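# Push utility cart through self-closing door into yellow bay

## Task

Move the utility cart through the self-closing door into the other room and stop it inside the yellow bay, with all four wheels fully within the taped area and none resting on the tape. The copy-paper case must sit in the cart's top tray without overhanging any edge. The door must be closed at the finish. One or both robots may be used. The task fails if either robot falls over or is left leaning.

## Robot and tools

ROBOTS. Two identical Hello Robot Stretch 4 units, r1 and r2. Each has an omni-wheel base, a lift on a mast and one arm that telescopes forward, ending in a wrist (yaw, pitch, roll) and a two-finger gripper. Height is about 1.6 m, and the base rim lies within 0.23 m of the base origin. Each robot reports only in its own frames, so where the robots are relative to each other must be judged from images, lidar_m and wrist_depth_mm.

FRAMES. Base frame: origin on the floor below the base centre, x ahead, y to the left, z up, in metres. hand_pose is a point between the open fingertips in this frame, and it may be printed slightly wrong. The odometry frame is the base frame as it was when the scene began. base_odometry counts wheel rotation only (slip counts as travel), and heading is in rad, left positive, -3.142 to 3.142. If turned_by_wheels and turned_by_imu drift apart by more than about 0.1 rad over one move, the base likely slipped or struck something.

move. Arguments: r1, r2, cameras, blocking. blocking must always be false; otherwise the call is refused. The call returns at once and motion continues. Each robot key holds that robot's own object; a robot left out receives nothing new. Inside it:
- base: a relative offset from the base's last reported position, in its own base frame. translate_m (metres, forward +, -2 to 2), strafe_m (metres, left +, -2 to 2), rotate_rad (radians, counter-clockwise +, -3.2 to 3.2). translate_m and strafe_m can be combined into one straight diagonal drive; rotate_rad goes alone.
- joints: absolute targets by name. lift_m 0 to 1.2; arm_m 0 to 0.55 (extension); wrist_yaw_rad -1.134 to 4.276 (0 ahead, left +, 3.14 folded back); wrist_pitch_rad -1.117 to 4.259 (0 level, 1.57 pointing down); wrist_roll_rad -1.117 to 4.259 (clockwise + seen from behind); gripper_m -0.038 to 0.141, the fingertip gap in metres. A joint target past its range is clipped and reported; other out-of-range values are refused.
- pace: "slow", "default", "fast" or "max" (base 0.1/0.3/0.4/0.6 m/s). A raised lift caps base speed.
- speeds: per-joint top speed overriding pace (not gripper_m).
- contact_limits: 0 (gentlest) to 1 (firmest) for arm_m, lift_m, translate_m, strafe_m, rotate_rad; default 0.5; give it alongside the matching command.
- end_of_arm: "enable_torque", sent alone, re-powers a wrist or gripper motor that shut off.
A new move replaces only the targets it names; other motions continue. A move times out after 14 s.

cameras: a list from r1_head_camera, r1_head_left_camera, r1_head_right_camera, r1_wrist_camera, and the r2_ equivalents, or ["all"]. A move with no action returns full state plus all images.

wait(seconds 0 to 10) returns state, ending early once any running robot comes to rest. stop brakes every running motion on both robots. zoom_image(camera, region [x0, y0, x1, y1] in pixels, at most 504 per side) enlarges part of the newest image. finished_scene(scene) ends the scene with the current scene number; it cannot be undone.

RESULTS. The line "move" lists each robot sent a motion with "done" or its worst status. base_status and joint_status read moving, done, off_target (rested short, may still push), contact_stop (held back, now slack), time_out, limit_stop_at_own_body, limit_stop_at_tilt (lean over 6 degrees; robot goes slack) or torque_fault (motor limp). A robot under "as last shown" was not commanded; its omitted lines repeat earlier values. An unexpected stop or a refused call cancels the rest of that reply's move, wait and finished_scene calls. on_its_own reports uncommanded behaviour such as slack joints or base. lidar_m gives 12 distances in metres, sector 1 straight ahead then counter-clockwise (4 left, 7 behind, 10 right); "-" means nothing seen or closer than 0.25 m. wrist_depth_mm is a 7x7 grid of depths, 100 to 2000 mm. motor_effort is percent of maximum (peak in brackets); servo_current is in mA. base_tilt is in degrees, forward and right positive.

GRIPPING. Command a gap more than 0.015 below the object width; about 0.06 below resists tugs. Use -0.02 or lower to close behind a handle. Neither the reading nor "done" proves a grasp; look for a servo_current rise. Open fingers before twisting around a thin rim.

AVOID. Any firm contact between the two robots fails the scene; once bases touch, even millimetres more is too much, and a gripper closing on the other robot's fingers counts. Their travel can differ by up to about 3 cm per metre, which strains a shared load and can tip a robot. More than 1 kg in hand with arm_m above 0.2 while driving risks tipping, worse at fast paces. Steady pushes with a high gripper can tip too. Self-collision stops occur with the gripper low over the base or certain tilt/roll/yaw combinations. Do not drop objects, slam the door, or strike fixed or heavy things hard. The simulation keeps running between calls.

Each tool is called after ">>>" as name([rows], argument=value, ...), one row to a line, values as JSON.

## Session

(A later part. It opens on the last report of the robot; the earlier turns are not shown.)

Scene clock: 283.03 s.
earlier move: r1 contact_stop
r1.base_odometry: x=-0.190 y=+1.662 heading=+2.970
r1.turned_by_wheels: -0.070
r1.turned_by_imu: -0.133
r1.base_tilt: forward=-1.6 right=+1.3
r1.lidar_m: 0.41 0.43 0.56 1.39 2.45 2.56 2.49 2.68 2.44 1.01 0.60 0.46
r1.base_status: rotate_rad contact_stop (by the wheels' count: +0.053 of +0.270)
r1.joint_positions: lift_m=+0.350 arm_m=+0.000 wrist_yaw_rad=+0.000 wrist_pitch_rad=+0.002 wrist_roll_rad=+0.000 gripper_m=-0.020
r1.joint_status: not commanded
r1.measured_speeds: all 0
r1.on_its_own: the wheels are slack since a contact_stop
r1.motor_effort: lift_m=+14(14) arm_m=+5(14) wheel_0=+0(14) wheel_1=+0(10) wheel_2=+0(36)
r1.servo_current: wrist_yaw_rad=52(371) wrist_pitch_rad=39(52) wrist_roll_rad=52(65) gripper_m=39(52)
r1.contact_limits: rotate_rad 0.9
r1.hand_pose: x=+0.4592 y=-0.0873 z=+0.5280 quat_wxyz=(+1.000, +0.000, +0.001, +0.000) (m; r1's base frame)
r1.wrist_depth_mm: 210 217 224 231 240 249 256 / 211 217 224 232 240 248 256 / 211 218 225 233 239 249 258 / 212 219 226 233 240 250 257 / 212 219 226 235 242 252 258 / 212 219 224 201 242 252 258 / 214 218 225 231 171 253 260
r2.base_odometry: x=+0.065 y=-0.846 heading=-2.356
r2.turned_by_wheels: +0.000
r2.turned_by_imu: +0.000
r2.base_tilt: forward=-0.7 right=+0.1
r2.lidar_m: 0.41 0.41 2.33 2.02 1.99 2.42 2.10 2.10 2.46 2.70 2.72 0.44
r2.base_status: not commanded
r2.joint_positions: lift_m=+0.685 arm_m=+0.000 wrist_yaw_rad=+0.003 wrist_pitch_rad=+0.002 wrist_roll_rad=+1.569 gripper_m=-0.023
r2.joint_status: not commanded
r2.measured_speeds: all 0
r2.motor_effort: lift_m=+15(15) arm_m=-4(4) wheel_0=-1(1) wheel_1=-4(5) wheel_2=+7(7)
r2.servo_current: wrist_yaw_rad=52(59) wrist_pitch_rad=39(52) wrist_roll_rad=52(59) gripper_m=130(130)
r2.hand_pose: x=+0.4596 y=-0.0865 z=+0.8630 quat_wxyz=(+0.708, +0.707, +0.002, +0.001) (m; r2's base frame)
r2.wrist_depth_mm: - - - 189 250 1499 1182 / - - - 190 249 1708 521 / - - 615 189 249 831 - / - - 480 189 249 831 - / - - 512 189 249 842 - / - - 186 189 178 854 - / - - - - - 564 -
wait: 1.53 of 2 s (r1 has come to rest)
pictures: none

>>> move(blocking=false, r1={"base":{"translate_m":-0.3},"pace":"slow"})

>>> wait(seconds=4)

>>> move(blocking=false, r1={"joints":{"wrist_yaw_rad":3.089}})

>>> wait(seconds=3, cameras=["r1_head_left_camera","r1_head_right_camera"])

Scene clock: 297.00 s.
move: r1 moving
r1.base_odometry: x=-0.095 y=+1.638 heading=+2.970
r1.turned_by_wheels: +0.000
r1.turned_by_imu: +0.000
r1.base_tilt: forward=-1.6 right=+1.3
r1.lidar_m: 0.45 0.48 0.61 1.89 2.46 2.47 2.39 2.57 2.44 1.34 0.61 0.47
r1.base_status: translate_m moving
r1.joint_positions: lift_m=+0.350 arm_m=+0.000 wrist_yaw_rad=+0.000 wrist_pitch_rad=+0.002 wrist_roll_rad=+0.000 gripper_m=-0.020
r1.joint_status: not commanded
r1.measured_speeds: translate_m=-0.051 strafe_m=-0.033 rotate_rad=-0.003 lift_m=+0.000 arm_m=+0.000 wrist_yaw_rad=+0.000 wrist_pitch_rad=+0.000 wrist_roll_rad=+0.000
r1.motor_effort: lift_m=+14(14) arm_m=+5(5) wheel_0=-2(4) wheel_1=+0(11) wheel_2=+5(6)
r1.servo_current: wrist_yaw_rad=52(65) wrist_pitch_rad=46(52) wrist_roll_rad=59(65) gripper_m=46(46)
r1.hand_pose: x=+0.4592 y=-0.0874 z=+0.5280 quat_wxyz=(+1.000, +0.000, +0.001, +0.000) (m; r1's base frame)
r1.wrist_depth_mm: 241 237 236 234 232 231 229 / 240 238 237 235 233 231 229 / 241 240 237 235 233 232 230 / 242 240 238 236 235 232 231 / 242 240 238 236 235 232 230 / 242 242 237 198 236 233 232 / 244 242 239 237 162 233 232
r2: as last shown
r2.turned_by_imu: +0.001
r2.base_tilt: forward=-0.6 right=+0.1
r2.lidar_m: 0.41 0.42 2.35 2.00 2.01 2.40 2.09 2.09 2.45 2.73 2.71 0.45
r2.servo_current: wrist_yaw_rad=39(52) wrist_pitch_rad=39(46) wrist_roll_rad=52(65) gripper_m=130(130)
r2.wrist_depth_mm: - - - 189 250 1576 1182 / - - - 190 249 1708 517 / - - 615 189 249 854 - / - - 484 189 249 842 - / - - 512 189 249 842 - / - - 186 189 179 831 - / - - - - - 564 -
pictures: none

Scene clock: 299.93 s.
earlier move: r1 done
r1.base_odometry: x=+0.103 y=+1.606 heading=+2.970
r1.turned_by_wheels: +0.000
r1.turned_by_imu: -0.001
r1.base_tilt: forward=-1.6 right=+1.3
r1.lidar_m: 0.62 0.70 0.85 2.32 2.45 2.25 2.19 2.32 2.43 1.96 0.77 0.63
r1.base_status: done
r1.joint_positions: lift_m=+0.350 arm_m=+0.000 wrist_yaw_rad=+0.000 wrist_pitch_rad=+0.002 wrist_roll_rad=+0.000 gripper_m=-0.020
r1.joint_status: not commanded
r1.measured_speeds: all 0
r1.motor_effort: lift_m=+14(14) arm_m=+5(5) wheel_0=-5(9) wheel_1=-3(11) wheel_2=+3(7)
r1.servo_current: wrist_yaw_rad=39(65) wrist_pitch_rad=46(52) wrist_roll_rad=52(65) gripper_m=39(46)
r1.hand_pose: x=+0.4592 y=-0.0874 z=+0.5280 quat_wxyz=(+1.000, +0.000, +0.001, +0.000) (m; r1's base frame)
r1.wrist_depth_mm: 449 439 439 433 430 427 421 / 442 445 436 436 433 430 424 / 449 442 439 436 433 430 424 / 445 445 442 436 433 430 427 / 449 445 439 439 433 433 427 / 449 445 439 198 436 433 430 / 452 445 180 183 161 433 430
r2.base_odometry: x=+0.065 y=-0.846 heading=-2.356
r2.turned_by_wheels: +0.000
r2.turned_by_imu: +0.000
r2.base_tilt: forward=-0.6 right=+0.0
r2.lidar_m: 0.40 0.41 2.36 2.02 2.00 2.40 2.08 2.09 2.46 2.71 2.69 0.44
r2.base_status: not commanded
r2.joint_positions: lift_m=+0.685 arm_m=+0.000 wrist_yaw_rad=+0.003 wrist_pitch_rad=+0.002 wrist_roll_rad=+1.569 gripper_m=-0.023
r2.joint_status: not commanded
r2.measured_speeds: all 0
r2.motor_effort: lift_m=+15(15) arm_m=-4(4) wheel_0=-1(1) wheel_1=-4(5) wheel_2=+7(7)
r2.servo_current: wrist_yaw_rad=52(59) wrist_pitch_rad=33(46) wrist_roll_rad=46(65) gripper_m=130(137)
r2.hand_pose: x=+0.4596 y=-0.0865 z=+0.8630 quat_wxyz=(+0.708, +0.707, +0.002, +0.001) (m; r2's base frame)
r2.wrist_depth_mm: - - - 190 249 1537 1182 / - - - 189 249 1661 517 / - - 615 189 250 854 - / - - 488 189 248 854 - / - - 512 188 248 854 - / - - 186 189 178 842 - / - - - - - 559 -
wait: 2.93 of 4 s (r1 has come to rest)
pictures: none

Scene clock: 300.43 s.
move: r1 moving
r1.base_odometry: x=+0.103 y=+1.606 heading=+2.970
r1.turned_by_wheels: +0.000
r1.turned_by_imu: +0.000
r1.base_tilt: forward=-1.6 right=+1.3
r1.lidar_m: 0.64 0.70 0.87 2.34 2.47 2.26 2.20 2.34 2.46 1.98 0.78 0.66
r1.base_status: not commanded
r1.joint_positions: lift_m=+0.350 arm_m=+0.000 wrist_yaw_rad=+0.587 wrist_pitch_rad=+0.002 wrist_roll_rad=+0.000 gripper_m=-0.020
r1.joint_status: wrist_yaw_rad moving
r1.measured_speeds: translate_m=+0.000 strafe_m=+0.000 rotate_rad=+0.000 lift_m=+0.000 arm_m=+0.000 wrist_yaw_rad=+1.821 wrist_pitch_rad=+0.000 wrist_roll_rad=+0.000
r1.motor_effort: lift_m=+14(14) arm_m=+5(5) wheel_0=-4(5) wheel_1=-3(4) wheel_2=+2(3)
r1.servo_current: wrist_yaw_rad=78(137) wrist_pitch_rad=46(46) wrist_roll_rad=52(52) gripper_m=46(46)
r1.hand_pose: x=+0.4594 y=+0.0868 z=+0.5280 quat_wxyz=(+0.957, +0.000, +0.001, +0.289) (m; r1's base frame)
r1.wrist_depth_mm: - 574 530 459 404 368 332 / - 580 521 462 407 364 338 / - 580 535 466 410 366 338 / - 580 539 462 413 368 342 / - 585 539 469 413 368 336 / - 580 189 198 394 370 342 / - 559 180 183 170 357 342
r2: as last shown
r2.base_tilt: forward=-0.7 right=+0.1
r2.lidar_m: 0.41 0.40 2.34 2.00 2.01 2.41 2.10 2.11 2.50 2.70 2.71 0.45
r2.servo_current: wrist_yaw_rad=46(59) wrist_pitch_rad=39(46) wrist_roll_rad=52(59) gripper_m=130(130)
r2.wrist_depth_mm: - - - 189 250 1576 1138 / - - - 190 249 1708 512 / - - 621 189 249 854 - / - - 488 189 248 842 - / - - 512 188 248 842 - / - - 186 187 178 842 - / - - - - - 564 -
pictures: none

Scene clock: 302.27 s.
earlier move: r1 done
r1.base_odometry: x=+0.103 y=+1.606 heading=+2.970
r1.turned_by_wheels: +0.000
r1.turned_by_imu: +0.000
r1.base_tilt: forward=-1.6 right=+1.2
r1.lidar_m: 0.64 0.68 0.90 2.33 2.47 2.26 2.21 2.36 2.44 1.96 0.75 0.66
r1.base_status: not commanded
r1.joint_positions: lift_m=+0.350 arm_m=+0.000 wrist_yaw_rad=+3.086 wrist_pitch_rad=+0.002 wrist_roll_rad=+0.000 gripper_m=-0.020
r1.joint_status: all done
r1.measured_speeds: all 0
r1.motor_effort: lift_m=+14(14) arm_m=+5(5) wheel_0=-4(5) wheel_1=-3(4) wheel_2=+2(3)
r1.servo_current: wrist_yaw_rad=52(137) wrist_pitch_rad=39(46) wrist_roll_rad=52(65) gripper_m=39(52)
r1.hand_pose: x=-0.1123 y=+0.1033 z=+0.5280 quat_wxyz=(+0.028, -0.001, +0.000, +1.000) (m; r1's base frame)
r1.wrist_depth_mm: - 137 - - - - - / - 137 - - - - - / 112 138 217 - - - - / 124 141 - - - - - / - - - - - - - / 1921 - 1808 199 1863 1863 1756 / 1336 1281 178 183 162 1255 1255
r2.base_odometry: x=+0.065 y=-0.846 heading=-2.356
r2.turned_by_wheels: +0.000
r2.turned_by_imu: +0.000
r2.base_tilt: forward=-0.7 right=+0.1
r2.lidar_m: 0.41 0.41 2.34 1.99 2.01 2.42 2.10 2.12 2.48 2.73 2.71 0.45
r2.base_status: not commanded
r2.joint_positions: lift_m=+0.685 arm_m=+0.000 wrist_yaw_rad=+0.003 wrist_pitch_rad=+0.002 wrist_roll_rad=+1.569 gripper_m=-0.023
r2.joint_status: not commanded
r2.measured_speeds: all 0
r2.motor_effort: lift_m=+15(15) arm_m=-4(4) wheel_0=-1(1) wheel_1=-5(5) wheel_2=+7(7)
r2.servo_current: wrist_yaw_rad=46(59) wrist_pitch_rad=39(46) wrist_roll_rad=59(65) gripper_m=130(137)
r2.hand_pose: x=+0.4596 y=-0.0865 z=+0.8630 quat_wxyz=(+0.708, +0.707, +0.002, +0.001) (m; r2's base frame)
r2.wrist_depth_mm: - - - 189 251 1576 1160 / - - - 189 249 1708 517 / - - 621 189 249 854 - / - - 484 189 249 842 - / - - 512 189 250 866 - / - - 186 188 178 831 - / - - - - - 559 -
wait: 1.83 of 3 s (r1 has come to rest)
pictures: r1_head_left_camera, r1_head_right_camera
Images, in order (width x height): r1_head_left_camera 420x672, r1_head_right_camera 420x672.

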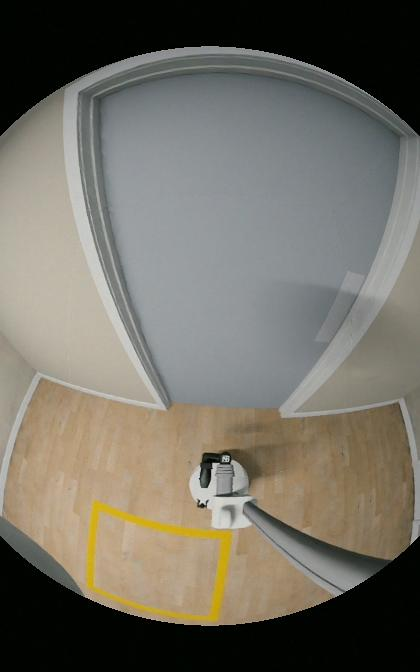

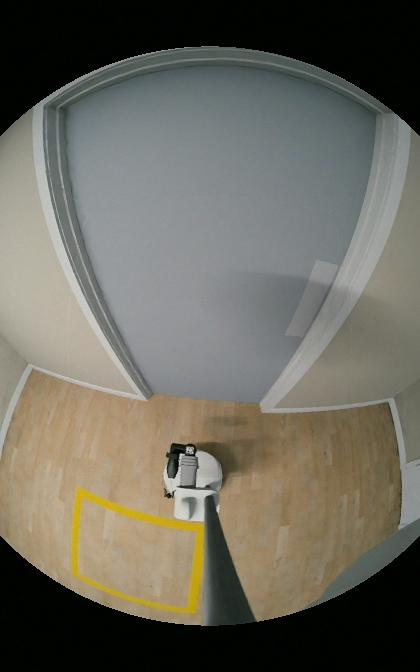

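>>> move(blocking=false, r1={"base":{"translate_m":0.36,"strafe_m":-0.12},"pace":"slow"})

>>> wait(seconds=5)

>>> move(blocking=false, r1={"base":{"translate_m":0.38},"pace":"slow","contact_limits":{"translate_m":0.95}})

>>> wait(seconds=5, cameras=["r1_head_left_camera","r1_head_right_camera","r2_head_camera"])

Scene clock: 317.97 s.
move: r1 moving
r1.base_odometry: x=+0.092 y=+1.612 heading=+2.970
r1.turned_by_wheels: +0.000
r1.turned_by_imu: +0.000
r1.base_tilt: forward=-1.6 right=+1.3
r1.lidar_m: 0.62 0.68 0.84 2.35 2.47 2.27 2.21 2.38 2.44 1.93 0.77 0.66
r1.base_status: translate_m moving; strafe_m moving
r1.joint_positions: lift_m=+0.350 arm_m=+0.000 wrist_yaw_rad=+3.086 wrist_pitch_rad=+0.002 wrist_roll_rad=+0.000 gripper_m=-0.020
r1.joint_status: not commanded
r1.measured_speeds: translate_m=+0.049 strafe_m=-0.016 rotate_rad=+0.003 lift_m=+0.000 arm_m=+0.000 wrist_yaw_rad=+0.000 wrist_pitch_rad=+0.000 wrist_roll_rad=+0.000
r1.motor_effort: lift_m=+14(14) arm_m=+5(5) wheel_0=+6(7) wheel_1=+4(4) wheel_2=-5(7)
r1.servo_current: wrist_yaw_rad=33(52) wrist_pitch_rad=39(52) wrist_roll_rad=59(59) gripper_m=39(46)
r1.hand_pose: x=-0.1123 y=+0.1033 z=+0.5280 quat_wxyz=(+0.028, -0.001, +0.000, +1.000) (m; r1's base frame)
r1.wrist_depth_mm: - 137 - - - - - / - 138 - - - - - / 112 138 219 - - - - / 124 141 - - - - - / - - - - - - - / 1983 1983 1708 198 1863 1863 1756 / 1336 1366 179 184 162 1255 1255
r2: as last shown
r2.base_tilt: forward=-0.6 right=+0.1
r2.lidar_m: 0.39 0.40 2.35 2.01 2.01 2.40 2.09 2.08 2.45 2.72 2.72 0.44
r2.servo_current: wrist_yaw_rad=46(52) wrist_pitch_rad=39(46) wrist_roll_rad=46(52) gripper_m=124(137)
r2.wrist_depth_mm: - - - 189 250 1576 1160 / - - - 189 249 1708 517 / - - 615 189 248 842 - / - - 484 189 248 854 - / - - 517 189 248 854 - / - - 186 189 178 842 - / - - - - - 559 -
pictures: none

Scene clock: 322.50 s.
earlier move: r1 done
r1.base_odometry: x=-0.231 y=+1.785 heading=+2.970
r1.turned_by_wheels: +0.000
r1.turned_by_imu: -0.001
r1.base_tilt: forward=-1.6 right=+1.3
r1.lidar_m: 0.25 0.28 0.46 1.11 2.57 2.63 2.57 2.74 2.33 0.74 0.41 0.29
r1.base_status: done
r1.joint_positions: lift_m=+0.350 arm_m=+0.000 wrist_yaw_rad=+3.086 wrist_pitch_rad=+0.002 wrist_roll_rad=+0.000 gripper_m=-0.020
r1.joint_status: not commanded
r1.measured_speeds: all 0
r1.motor_effort: lift_m=+14(14) arm_m=+5(5) wheel_0=+4(10) wheel_1=+3(5) wheel_2=-3(7)
r1.servo_current: wrist_yaw_rad=52(85) wrist_pitch_rad=39(52) wrist_roll_rad=46(65) gripper_m=33(52)
r1.hand_pose: x=-0.1123 y=+0.1033 z=+0.5280 quat_wxyz=(+0.028, -0.001, +0.000, +1.000) (m; r1's base frame)
r1.wrist_depth_mm: - 137 - - - - - / - 137 - - - - - / 112 137 217 - - - - / 124 141 - - - - - / - - - - - - - / 1921 1921 1808 198 1863 1921 1808 / 1397 1281 178 182 161 1255 1229
r2.base_odometry: x=+0.065 y=-0.846 heading=-2.356
r2.turned_by_wheels: +0.000
r2.turned_by_imu: +0.001
r2.base_tilt: forward=-0.7 right=+0.1
r2.lidar_m: 0.38 0.42 2.35 1.99 2.01 2.41 2.09 2.12 2.50 2.71 2.71 0.44
r2.base_status: not commanded
r2.joint_positions: lift_m=+0.685 arm_m=+0.000 wrist_yaw_rad=+0.003 wrist_pitch_rad=+0.002 wrist_roll_rad=+1.569 gripper_m=-0.023
r2.joint_status: not commanded
r2.measured_speeds: all 0
r2.motor_effort: lift_m=+15(15) arm_m=-4(4) wheel_0=-1(2) wheel_1=-4(5) wheel_2=+7(7)
r2.servo_current: wrist_yaw_rad=52(59) wrist_pitch_rad=33(46) wrist_roll_rad=46(65) gripper_m=124(137)
r2.hand_pose: x=+0.4596 y=-0.0865 z=+0.8630 quat_wxyz=(+0.708, +0.707, +0.002, +0.001) (m; r2's base frame)
r2.wrist_depth_mm: - - - 189 251 1576 1182 / - - - 189 249 1708 517 / - - 615 190 249 854 - / - - 488 189 250 854 - / - - 512 189 249 842 - / - - 186 189 178 842 - / - - - - - 564 -
wait: 4.53 of 5 s (r1 has come to rest)
pictures: none

Scene clock: 323.00 s.
move: r1 moving
r1.base_odometry: x=-0.243 y=+1.788 heading=+2.970
r1.turned_by_wheels: +0.000
r1.turned_by_imu: +0.000
r1.base_tilt: forward=-1.6 right=+1.3
r1.lidar_m: 0.27 0.28 0.43 1.00 2.59 2.65 2.60 2.74 2.35 0.73 0.39 0.28
r1.base_status: translate_m moving
r1.joint_positions: lift_m=+0.350 arm_m=+0.000 wrist_yaw_rad=+3.086 wrist_pitch_rad=+0.002 wrist_roll_rad=+0.000 gripper_m=-0.020
r1.joint_status: not commanded
r1.measured_speeds: translate_m=+0.048 strafe_m=+0.000 rotate_rad=-0.002 lift_m=+0.000 arm_m=+0.000 wrist_yaw_rad=+0.000 wrist_pitch_rad=+0.000 wrist_roll_rad=+0.000
r1.motor_effort: lift_m=+14(14) arm_m=+5(5) wheel_0=+6(8) wheel_1=+4(6) wheel_2=-6(7)
r1.servo_current: wrist_yaw_rad=65(65) wrist_pitch_rad=39(52) wrist_roll_rad=33(52) gripper_m=46(46)
r1.contact_limits: translate_m 0.95
r1.hand_pose: x=-0.1123 y=+0.1033 z=+0.5280 quat_wxyz=(+0.028, -0.001, +0.000, +1.000) (m; r1's base frame)
r1.wrist_depth_mm: - 137 - - - - - / - 138 - - - - - / 112 137 218 - - - - / 124 141 - - - - - / - - - - - - - / 1921 1921 1756 198 1863 1808 1808 / 1397 1308 179 183 162 1255 1255
r2: as last shown
r2.turned_by_imu: +0.000
r2.base_tilt: forward=-0.6 right=+0.1
r2.lidar_m: 0.39 0.41 2.36 2.00 2.00 2.40 2.10 2.10 2.47 2.71 2.72 0.45
r2.motor_effort: lift_m=+15(15) arm_m=-4(4) wheel_0=-1(1) wheel_1=-4(5) wheel_2=+7(7)
r2.servo_current: wrist_yaw_rad=39(59) wrist_pitch_rad=39(39) wrist_roll_rad=46(52) gripper_m=130(137)
r2.wrist_depth_mm: - - - 189 249 1537 1182 / - - - 189 249 1708 517 / - - 621 189 249 842 - / - - 488 189 249 854 - / - - 512 189 249 854 - / - - 186 189 178 831 - / - - - - - 559 -
pictures: none

Scene clock: 327.57 s.
earlier move: r1 done
r1.base_odometry: x=-0.604 y=+1.850 heading=+2.971
r1.turned_by_wheels: +0.001
r1.turned_by_imu: +0.044
r1.base_tilt: forward=-1.6 right=+1.3
r1.lidar_m: 0.25 0.26 0.25 0.31 2.56 2.98 2.93 2.97 0.43 0.42 2.49 0.27
r1.base_status: done
r1.joint_positions: lift_m=+0.350 arm_m=-0.001 wrist_yaw_rad=+3.101 wrist_pitch_rad=+0.002 wrist_roll_rad=+0.000 gripper_m=-0.020
r1.joint_status: not commanded
r1.measured_speeds: all 0
r1.motor_effort: lift_m=+14(14) arm_m=+11(11) wheel_0=+13(29) wheel_1=+15(22) wheel_2=-15(22)
r1.servo_current: wrist_yaw_rad=85(91) wrist_pitch_rad=39(52) wrist_roll_rad=46(65) gripper_m=33(52)
r1.contact_limits: translate_m 0.95
r1.hand_pose: x=-0.1143 y=+0.0991 z=+0.5280 quat_wxyz=(+0.020, -0.001, +0.000, +1.000) (m; r1's base frame)
r1.wrist_depth_mm: - 135 - - - - - / - 135 216 - - - - / 107 135 182 - - - - / 122 137 270 - - - - / - - - - - - - / 1921 1921 1756 198 1983 1863 1863 / 1430 1281 179 183 154 1366 1336
r2.base_odometry: x=+0.065 y=-0.846 heading=-2.356
r2.turned_by_wheels: +0.000
r2.turned_by_imu: +0.001
r2.base_tilt: forward=-0.7 right=+0.1
r2.lidar_m: 0.39 0.41 2.36 2.02 2.01 2.40 2.10 2.11 2.46 2.70 2.69 0.45
r2.base_status: not commanded
r2.joint_positions: lift_m=+0.685 arm_m=+0.000 wrist_yaw_rad=+0.003 wrist_pitch_rad=+0.002 wrist_roll_rad=+1.569 gripper_m=-0.023
r2.joint_status: not commanded
r2.measured_speeds: all 0
r2.motor_effort: lift_m=+15(15) arm_m=-4(4) wheel_0=-1(2) wheel_1=-4(5) wheel_2=+7(7)
r2.servo_current: wrist_yaw_rad=46(65) wrist_pitch_rad=39(46) wrist_roll_rad=39(59) gripper_m=130(137)
r2.hand_pose: x=+0.4596 y=-0.0865 z=+0.8630 quat_wxyz=(+0.708, +0.707, +0.002, +0.001) (m; r2's base frame)
r2.wrist_depth_mm: - - - 189 250 1576 1160 / - - - 189 250 1708 521 / - - 615 189 250 842 - / - - 484 189 249 866 - / - - 512 189 249 854 - / - - 186 189 178 842 - / - - - - - 564 -
wait: 4.57 of 5 s (r1 has come to rest)
pictures: r1_head_left_camera, r1_head_right_camera, r2_head_camera
Images, in order (width x height): r1_head_left_camera 420x672, r1_head_right_camera 420x672, r2_head_camera 420x560.

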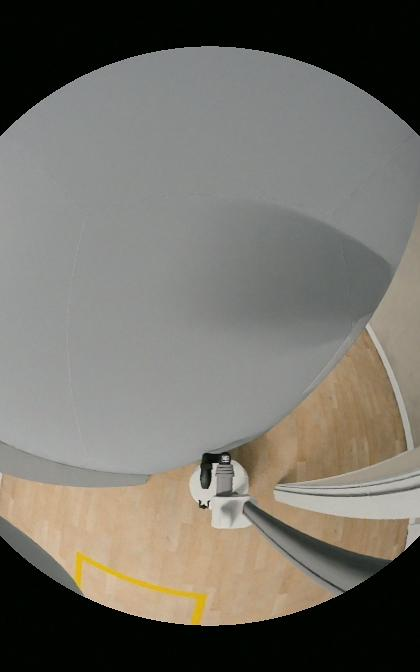

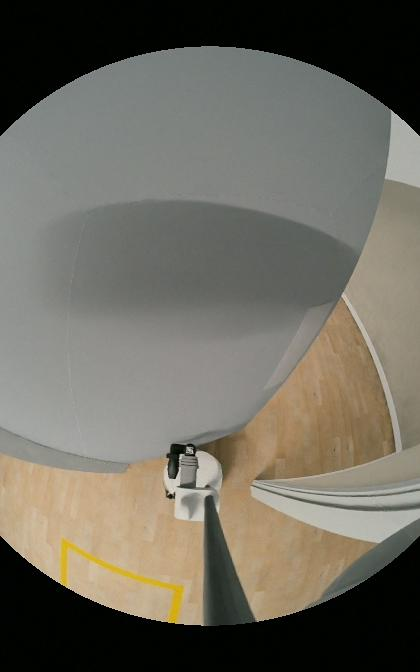

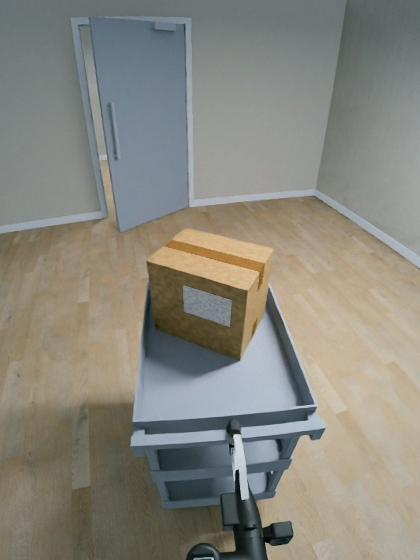

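>>> move(blocking=false, r1={"base":{"translate_m":0.36,"strafe_m":0.13},"pace":"slow","contact_limits":{"translate_m":0.95,"strafe_m":0.95}})

>>> wait(seconds=5, cameras=["r1_head_left_camera","r1_head_right_camera","r2_head_camera"])

r1: "contact_limits": translate_m and strafe_m are given together and make one move, which takes one limit: state it under one of them only
Scene clock: 333.20 s.
r1.base_odometry: x=-0.604 y=+1.850 heading=+2.971
r1.turned_by_wheels: +0.000
r1.turned_by_imu: +0.000
r1.base_tilt: forward=-1.6 right=+1.3
r1.lidar_m: 0.25 0.25 0.25 0.35 2.59 2.96 2.91 3.00 0.44 0.42 2.46 0.26
r1.base_status: done
r1.joint_positions: lift_m=+0.350 arm_m=-0.001 wrist_yaw_rad=+3.101 wrist_pitch_rad=+0.002 wrist_roll_rad=+0.000 gripper_m=-0.020
r1.joint_status: not commanded
r1.measured_speeds: all 0
r1.motor_effort: lift_m=+14(14) arm_m=+11(11) wheel_0=+13(29) wheel_1=+15(22) wheel_2=-15(22)
r1.servo_current: wrist_yaw_rad=85(91) wrist_pitch_rad=39(52) wrist_roll_rad=52(65) gripper_m=39(52)
r1.contact_limits: translate_m 0.95
r1.hand_pose: x=-0.1143 y=+0.0991 z=+0.5280 quat_wxyz=(+0.020, -0.001, +0.000, +1.000) (m; r1's base frame)
r1.wrist_depth_mm: - 135 - - - - - / - 135 216 - - - - / 107 135 182 - - - - / 121 137 270 - - - - / - - - - - - - / 1983 - 1756 198 1863 1863 1808 / 1366 1281 179 183 154 1336 1336
r2.base_odometry: x=+0.065 y=-0.846 heading=-2.356
r2.turned_by_wheels: +0.000
r2.turned_by_imu: +0.000
r2.base_tilt: forward=-0.7 right=+0.0
r2.lidar_m: 0.40 0.43 2.36 2.01 2.00 2.39 2.09 2.11 2.45 2.70 2.73 0.45
r2.base_status: not commanded
r2.joint_positions: lift_m=+0.685 arm_m=+0.000 wrist_yaw_rad=+0.003 wrist_pitch_rad=+0.002 wrist_roll_rad=+1.569 gripper_m=-0.023
r2.joint_status: not commanded
r2.measured_speeds: all 0
r2.motor_effort: lift_m=+15(15) arm_m=-4(4) wheel_0=-1(2) wheel_1=-5(5) wheel_2=+7(7)
r2.servo_current: wrist_yaw_rad=39(65) wrist_pitch_rad=46(46) wrist_roll_rad=52(59) gripper_m=124(137)
r2.hand_pose: x=+0.4596 y=-0.0865 z=+0.8630 quat_wxyz=(+0.708, +0.707, +0.002, +0.001) (m; r2's base frame)
r2.wrist_depth_mm: - - - 189 249 1576 1182 / - - - 190 249 1661 521 / - - 615 189 249 842 - / - - 488 188 249 842 - / - - 521 188 249 854 - / - - 186 189 178 842 - / - - - - - 559 -
pictures: none

not run: a call was refused earlier in this reply.

>>> move(blocking=false, r1={"base":{"translate_m":0.36,"strafe_m":0.13},"pace":"slow","contact_limits":{"translate_m":0.95}})

>>> wait(seconds=5, cameras=["r1_head_left_camera","r1_head_right_camera","r2_head_camera"])

Scene clock: 336.80 s.
move: r1 moving
r1.base_odometry: x=-0.618 y=+1.848 heading=+2.971
r1.turned_by_wheels: +0.000
r1.turned_by_imu: +0.005
r1.base_tilt: forward=-1.7 right=+1.3
r1.lidar_m: 0.25 - 0.25 0.33 2.59 3.00 2.95 2.97 0.42 0.43 2.50 0.28
r1.base_status: translate_m moving; strafe_m moving
r1.joint_positions: lift_m=+0.350 arm_m=-0.001 wrist_yaw_rad=+3.101 wrist_pitch_rad=+0.002 wrist_roll_rad=+0.000 gripper_m=-0.020
r1.joint_status: not commanded
r1.measured_speeds: translate_m=+0.048 strafe_m=+0.017 rotate_rad=-0.001 lift_m=+0.000 arm_m=+0.000 wrist_yaw_rad=+0.000 wrist_pitch_rad=+0.000 wrist_roll_rad=+0.000
r1.motor_effort: lift_m=+14(14) arm_m=+11(11) wheel_0=+0(14) wheel_1=+16(21) wheel_2=-20(22)
r1.servo_current: wrist_yaw_rad=65(85) wrist_pitch_rad=39(52) wrist_roll_rad=46(52) gripper_m=33(46)
r1.contact_limits: translate_m 0.95
r1.hand_pose: x=-0.1143 y=+0.0991 z=+0.5280 quat_wxyz=(+0.020, -0.001, +0.000, +1.000) (m; r1's base frame)
r1.wrist_depth_mm: - 136 - - - - - / - 136 221 - - - - / 106 135 185 - - - - / 121 137 253 - - - - / - - - - - - - / 1983 1983 1756 198 1921 1863 1808 / 1366 1308 178 179 154 1336 1308
r2.base_odometry: x=+0.065 y=-0.846 heading=-2.356
r2.turned_by_wheels: +0.000
r2.turned_by_imu: +0.000
r2.base_tilt: forward=-0.7 right=+0.0
r2.lidar_m: 0.42 0.41 2.35 2.01 2.02 2.40 2.11 2.10 2.49 2.72 2.72 0.44
r2.base_status: not commanded
r2.joint_positions: lift_m=+0.685 arm_m=+0.000 wrist_yaw_rad=+0.003 wrist_pitch_rad=+0.002 wrist_roll_rad=+1.569 gripper_m=-0.023
r2.joint_status: not commanded
r2.measured_speeds: all 0
r2.motor_effort: lift_m=+15(15) arm_m=-4(4) wheel_0=-1(1) wheel_1=-4(5) wheel_2=+7(7)
r2.servo_current: wrist_yaw_rad=46(52) wrist_pitch_rad=39(46) wrist_roll_rad=52(52) gripper_m=130(130)
r2.hand_pose: x=+0.4596 y=-0.0865 z=+0.8630 quat_wxyz=(+0.708, +0.707, +0.002, +0.001) (m; r2's base frame)
r2.wrist_depth_mm: - - - 189 250 1618 1160 / - - - 189 249 1708 517 / - - 621 189 250 842 - / - - 488 189 249 866 - / - - 517 189 249 842 - / - - 186 189 179 831 - / - - - - - 564 -
pictures: none

Scene clock: 341.33 s.
earlier move: r1 done
r1.base_odometry: x=-0.981 y=+1.783 heading=+2.972
r1.turned_by_wheels: +0.001
r1.turned_by_imu: +0.003
r1.base_tilt: forward=-1.6 right=+1.3
r1.lidar_m: 0.31 0.25 - 0.25 0.26 3.31 3.28 3.50 0.72 2.23 2.67 2.37
r1.base_status: done
r1.joint_positions: lift_m=+0.350 arm_m=+0.000 wrist_yaw_rad=+3.092 wrist_pitch_rad=+0.002 wrist_roll_rad=+0.000 gripper_m=-0.020
r1.joint_status: not commanded
r1.measured_speeds: all 0
r1.motor_effort: lift_m=+14(14) arm_m=+5(11) wheel_0=+1(14) wheel_1=+14(22) wheel_2=-7(22)
r1.servo_current: wrist_yaw_rad=39(91) wrist_pitch_rad=39(52) wrist_roll_rad=52(72) gripper_m=39(52)
r1.contact_limits: translate_m 0.95
r1.hand_pose: x=-0.1129 y=+0.1017 z=+0.5280 quat_wxyz=(+0.025, -0.001, +0.000, +1.000) (m; r1's base frame)
r1.wrist_depth_mm: - 137 - - - - 377 / - 137 - - - - 384 / 112 138 220 - - - 397 / 125 142 - - - - 399 / - - - - - - 402 / 1983 1921 1756 198 1863 1863 402 / 1397 1281 178 183 162 1255 397
r2.base_odometry: x=+0.065 y=-0.846 heading=-2.356
r2.turned_by_wheels: +0.000
r2.turned_by_imu: +0.001
r2.base_tilt: forward=-0.7 right=+0.0
r2.lidar_m: 0.39 0.42 2.38 1.99 2.01 2.41 2.10 2.11 2.47 2.72 2.72 0.44
r2.base_status: not commanded
r2.joint_positions: lift_m=+0.685 arm_m=+0.000 wrist_yaw_rad=+0.003 wrist_pitch_rad=+0.002 wrist_roll_rad=+1.569 gripper_m=-0.023
r2.joint_status: not commanded
r2.measured_speeds: all 0
r2.motor_effort: lift_m=+15(15) arm_m=-4(4) wheel_0=-1(2) wheel_1=-4(5) wheel_2=+7(7)
r2.servo_current: wrist_yaw_rad=46(65) wrist_pitch_rad=39(52) wrist_roll_rad=52(59) gripper_m=124(137)
r2.hand_pose: x=+0.4596 y=-0.0865 z=+0.8630 quat_wxyz=(+0.708, +0.707, +0.002, +0.001) (m; r2's base frame)
r2.wrist_depth_mm: - - - 189 250 1576 1160 / - - - 189 249 1708 521 / - - 615 189 250 854 - / - - 488 189 250 842 - / - - 512 189 249 842 - / - - 186 189 178 842 - / - - - - - 559 -
wait: 4.53 of 5 s (r1 has come to rest)
pictures: r1_head_left_camera, r1_head_right_camera, r2_head_camera
Images, in order (width x height): r1_head_left_camera 420x672, r1_head_right_camera 420x672, r2_head_camera 420x560.

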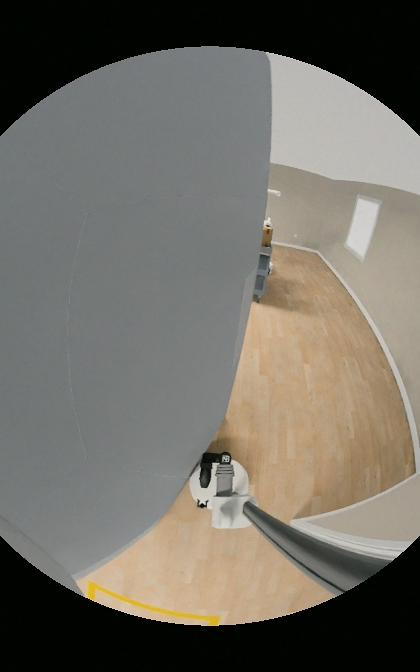

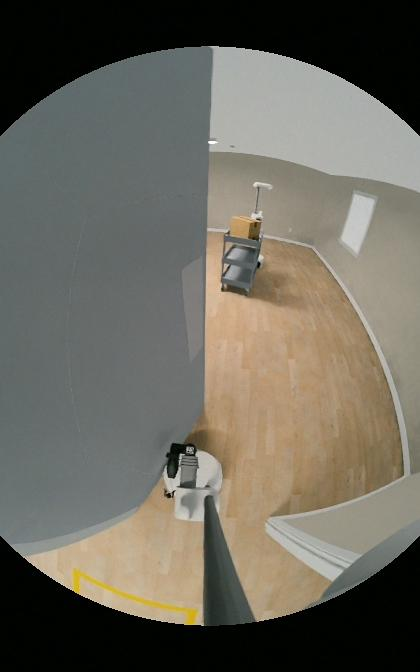

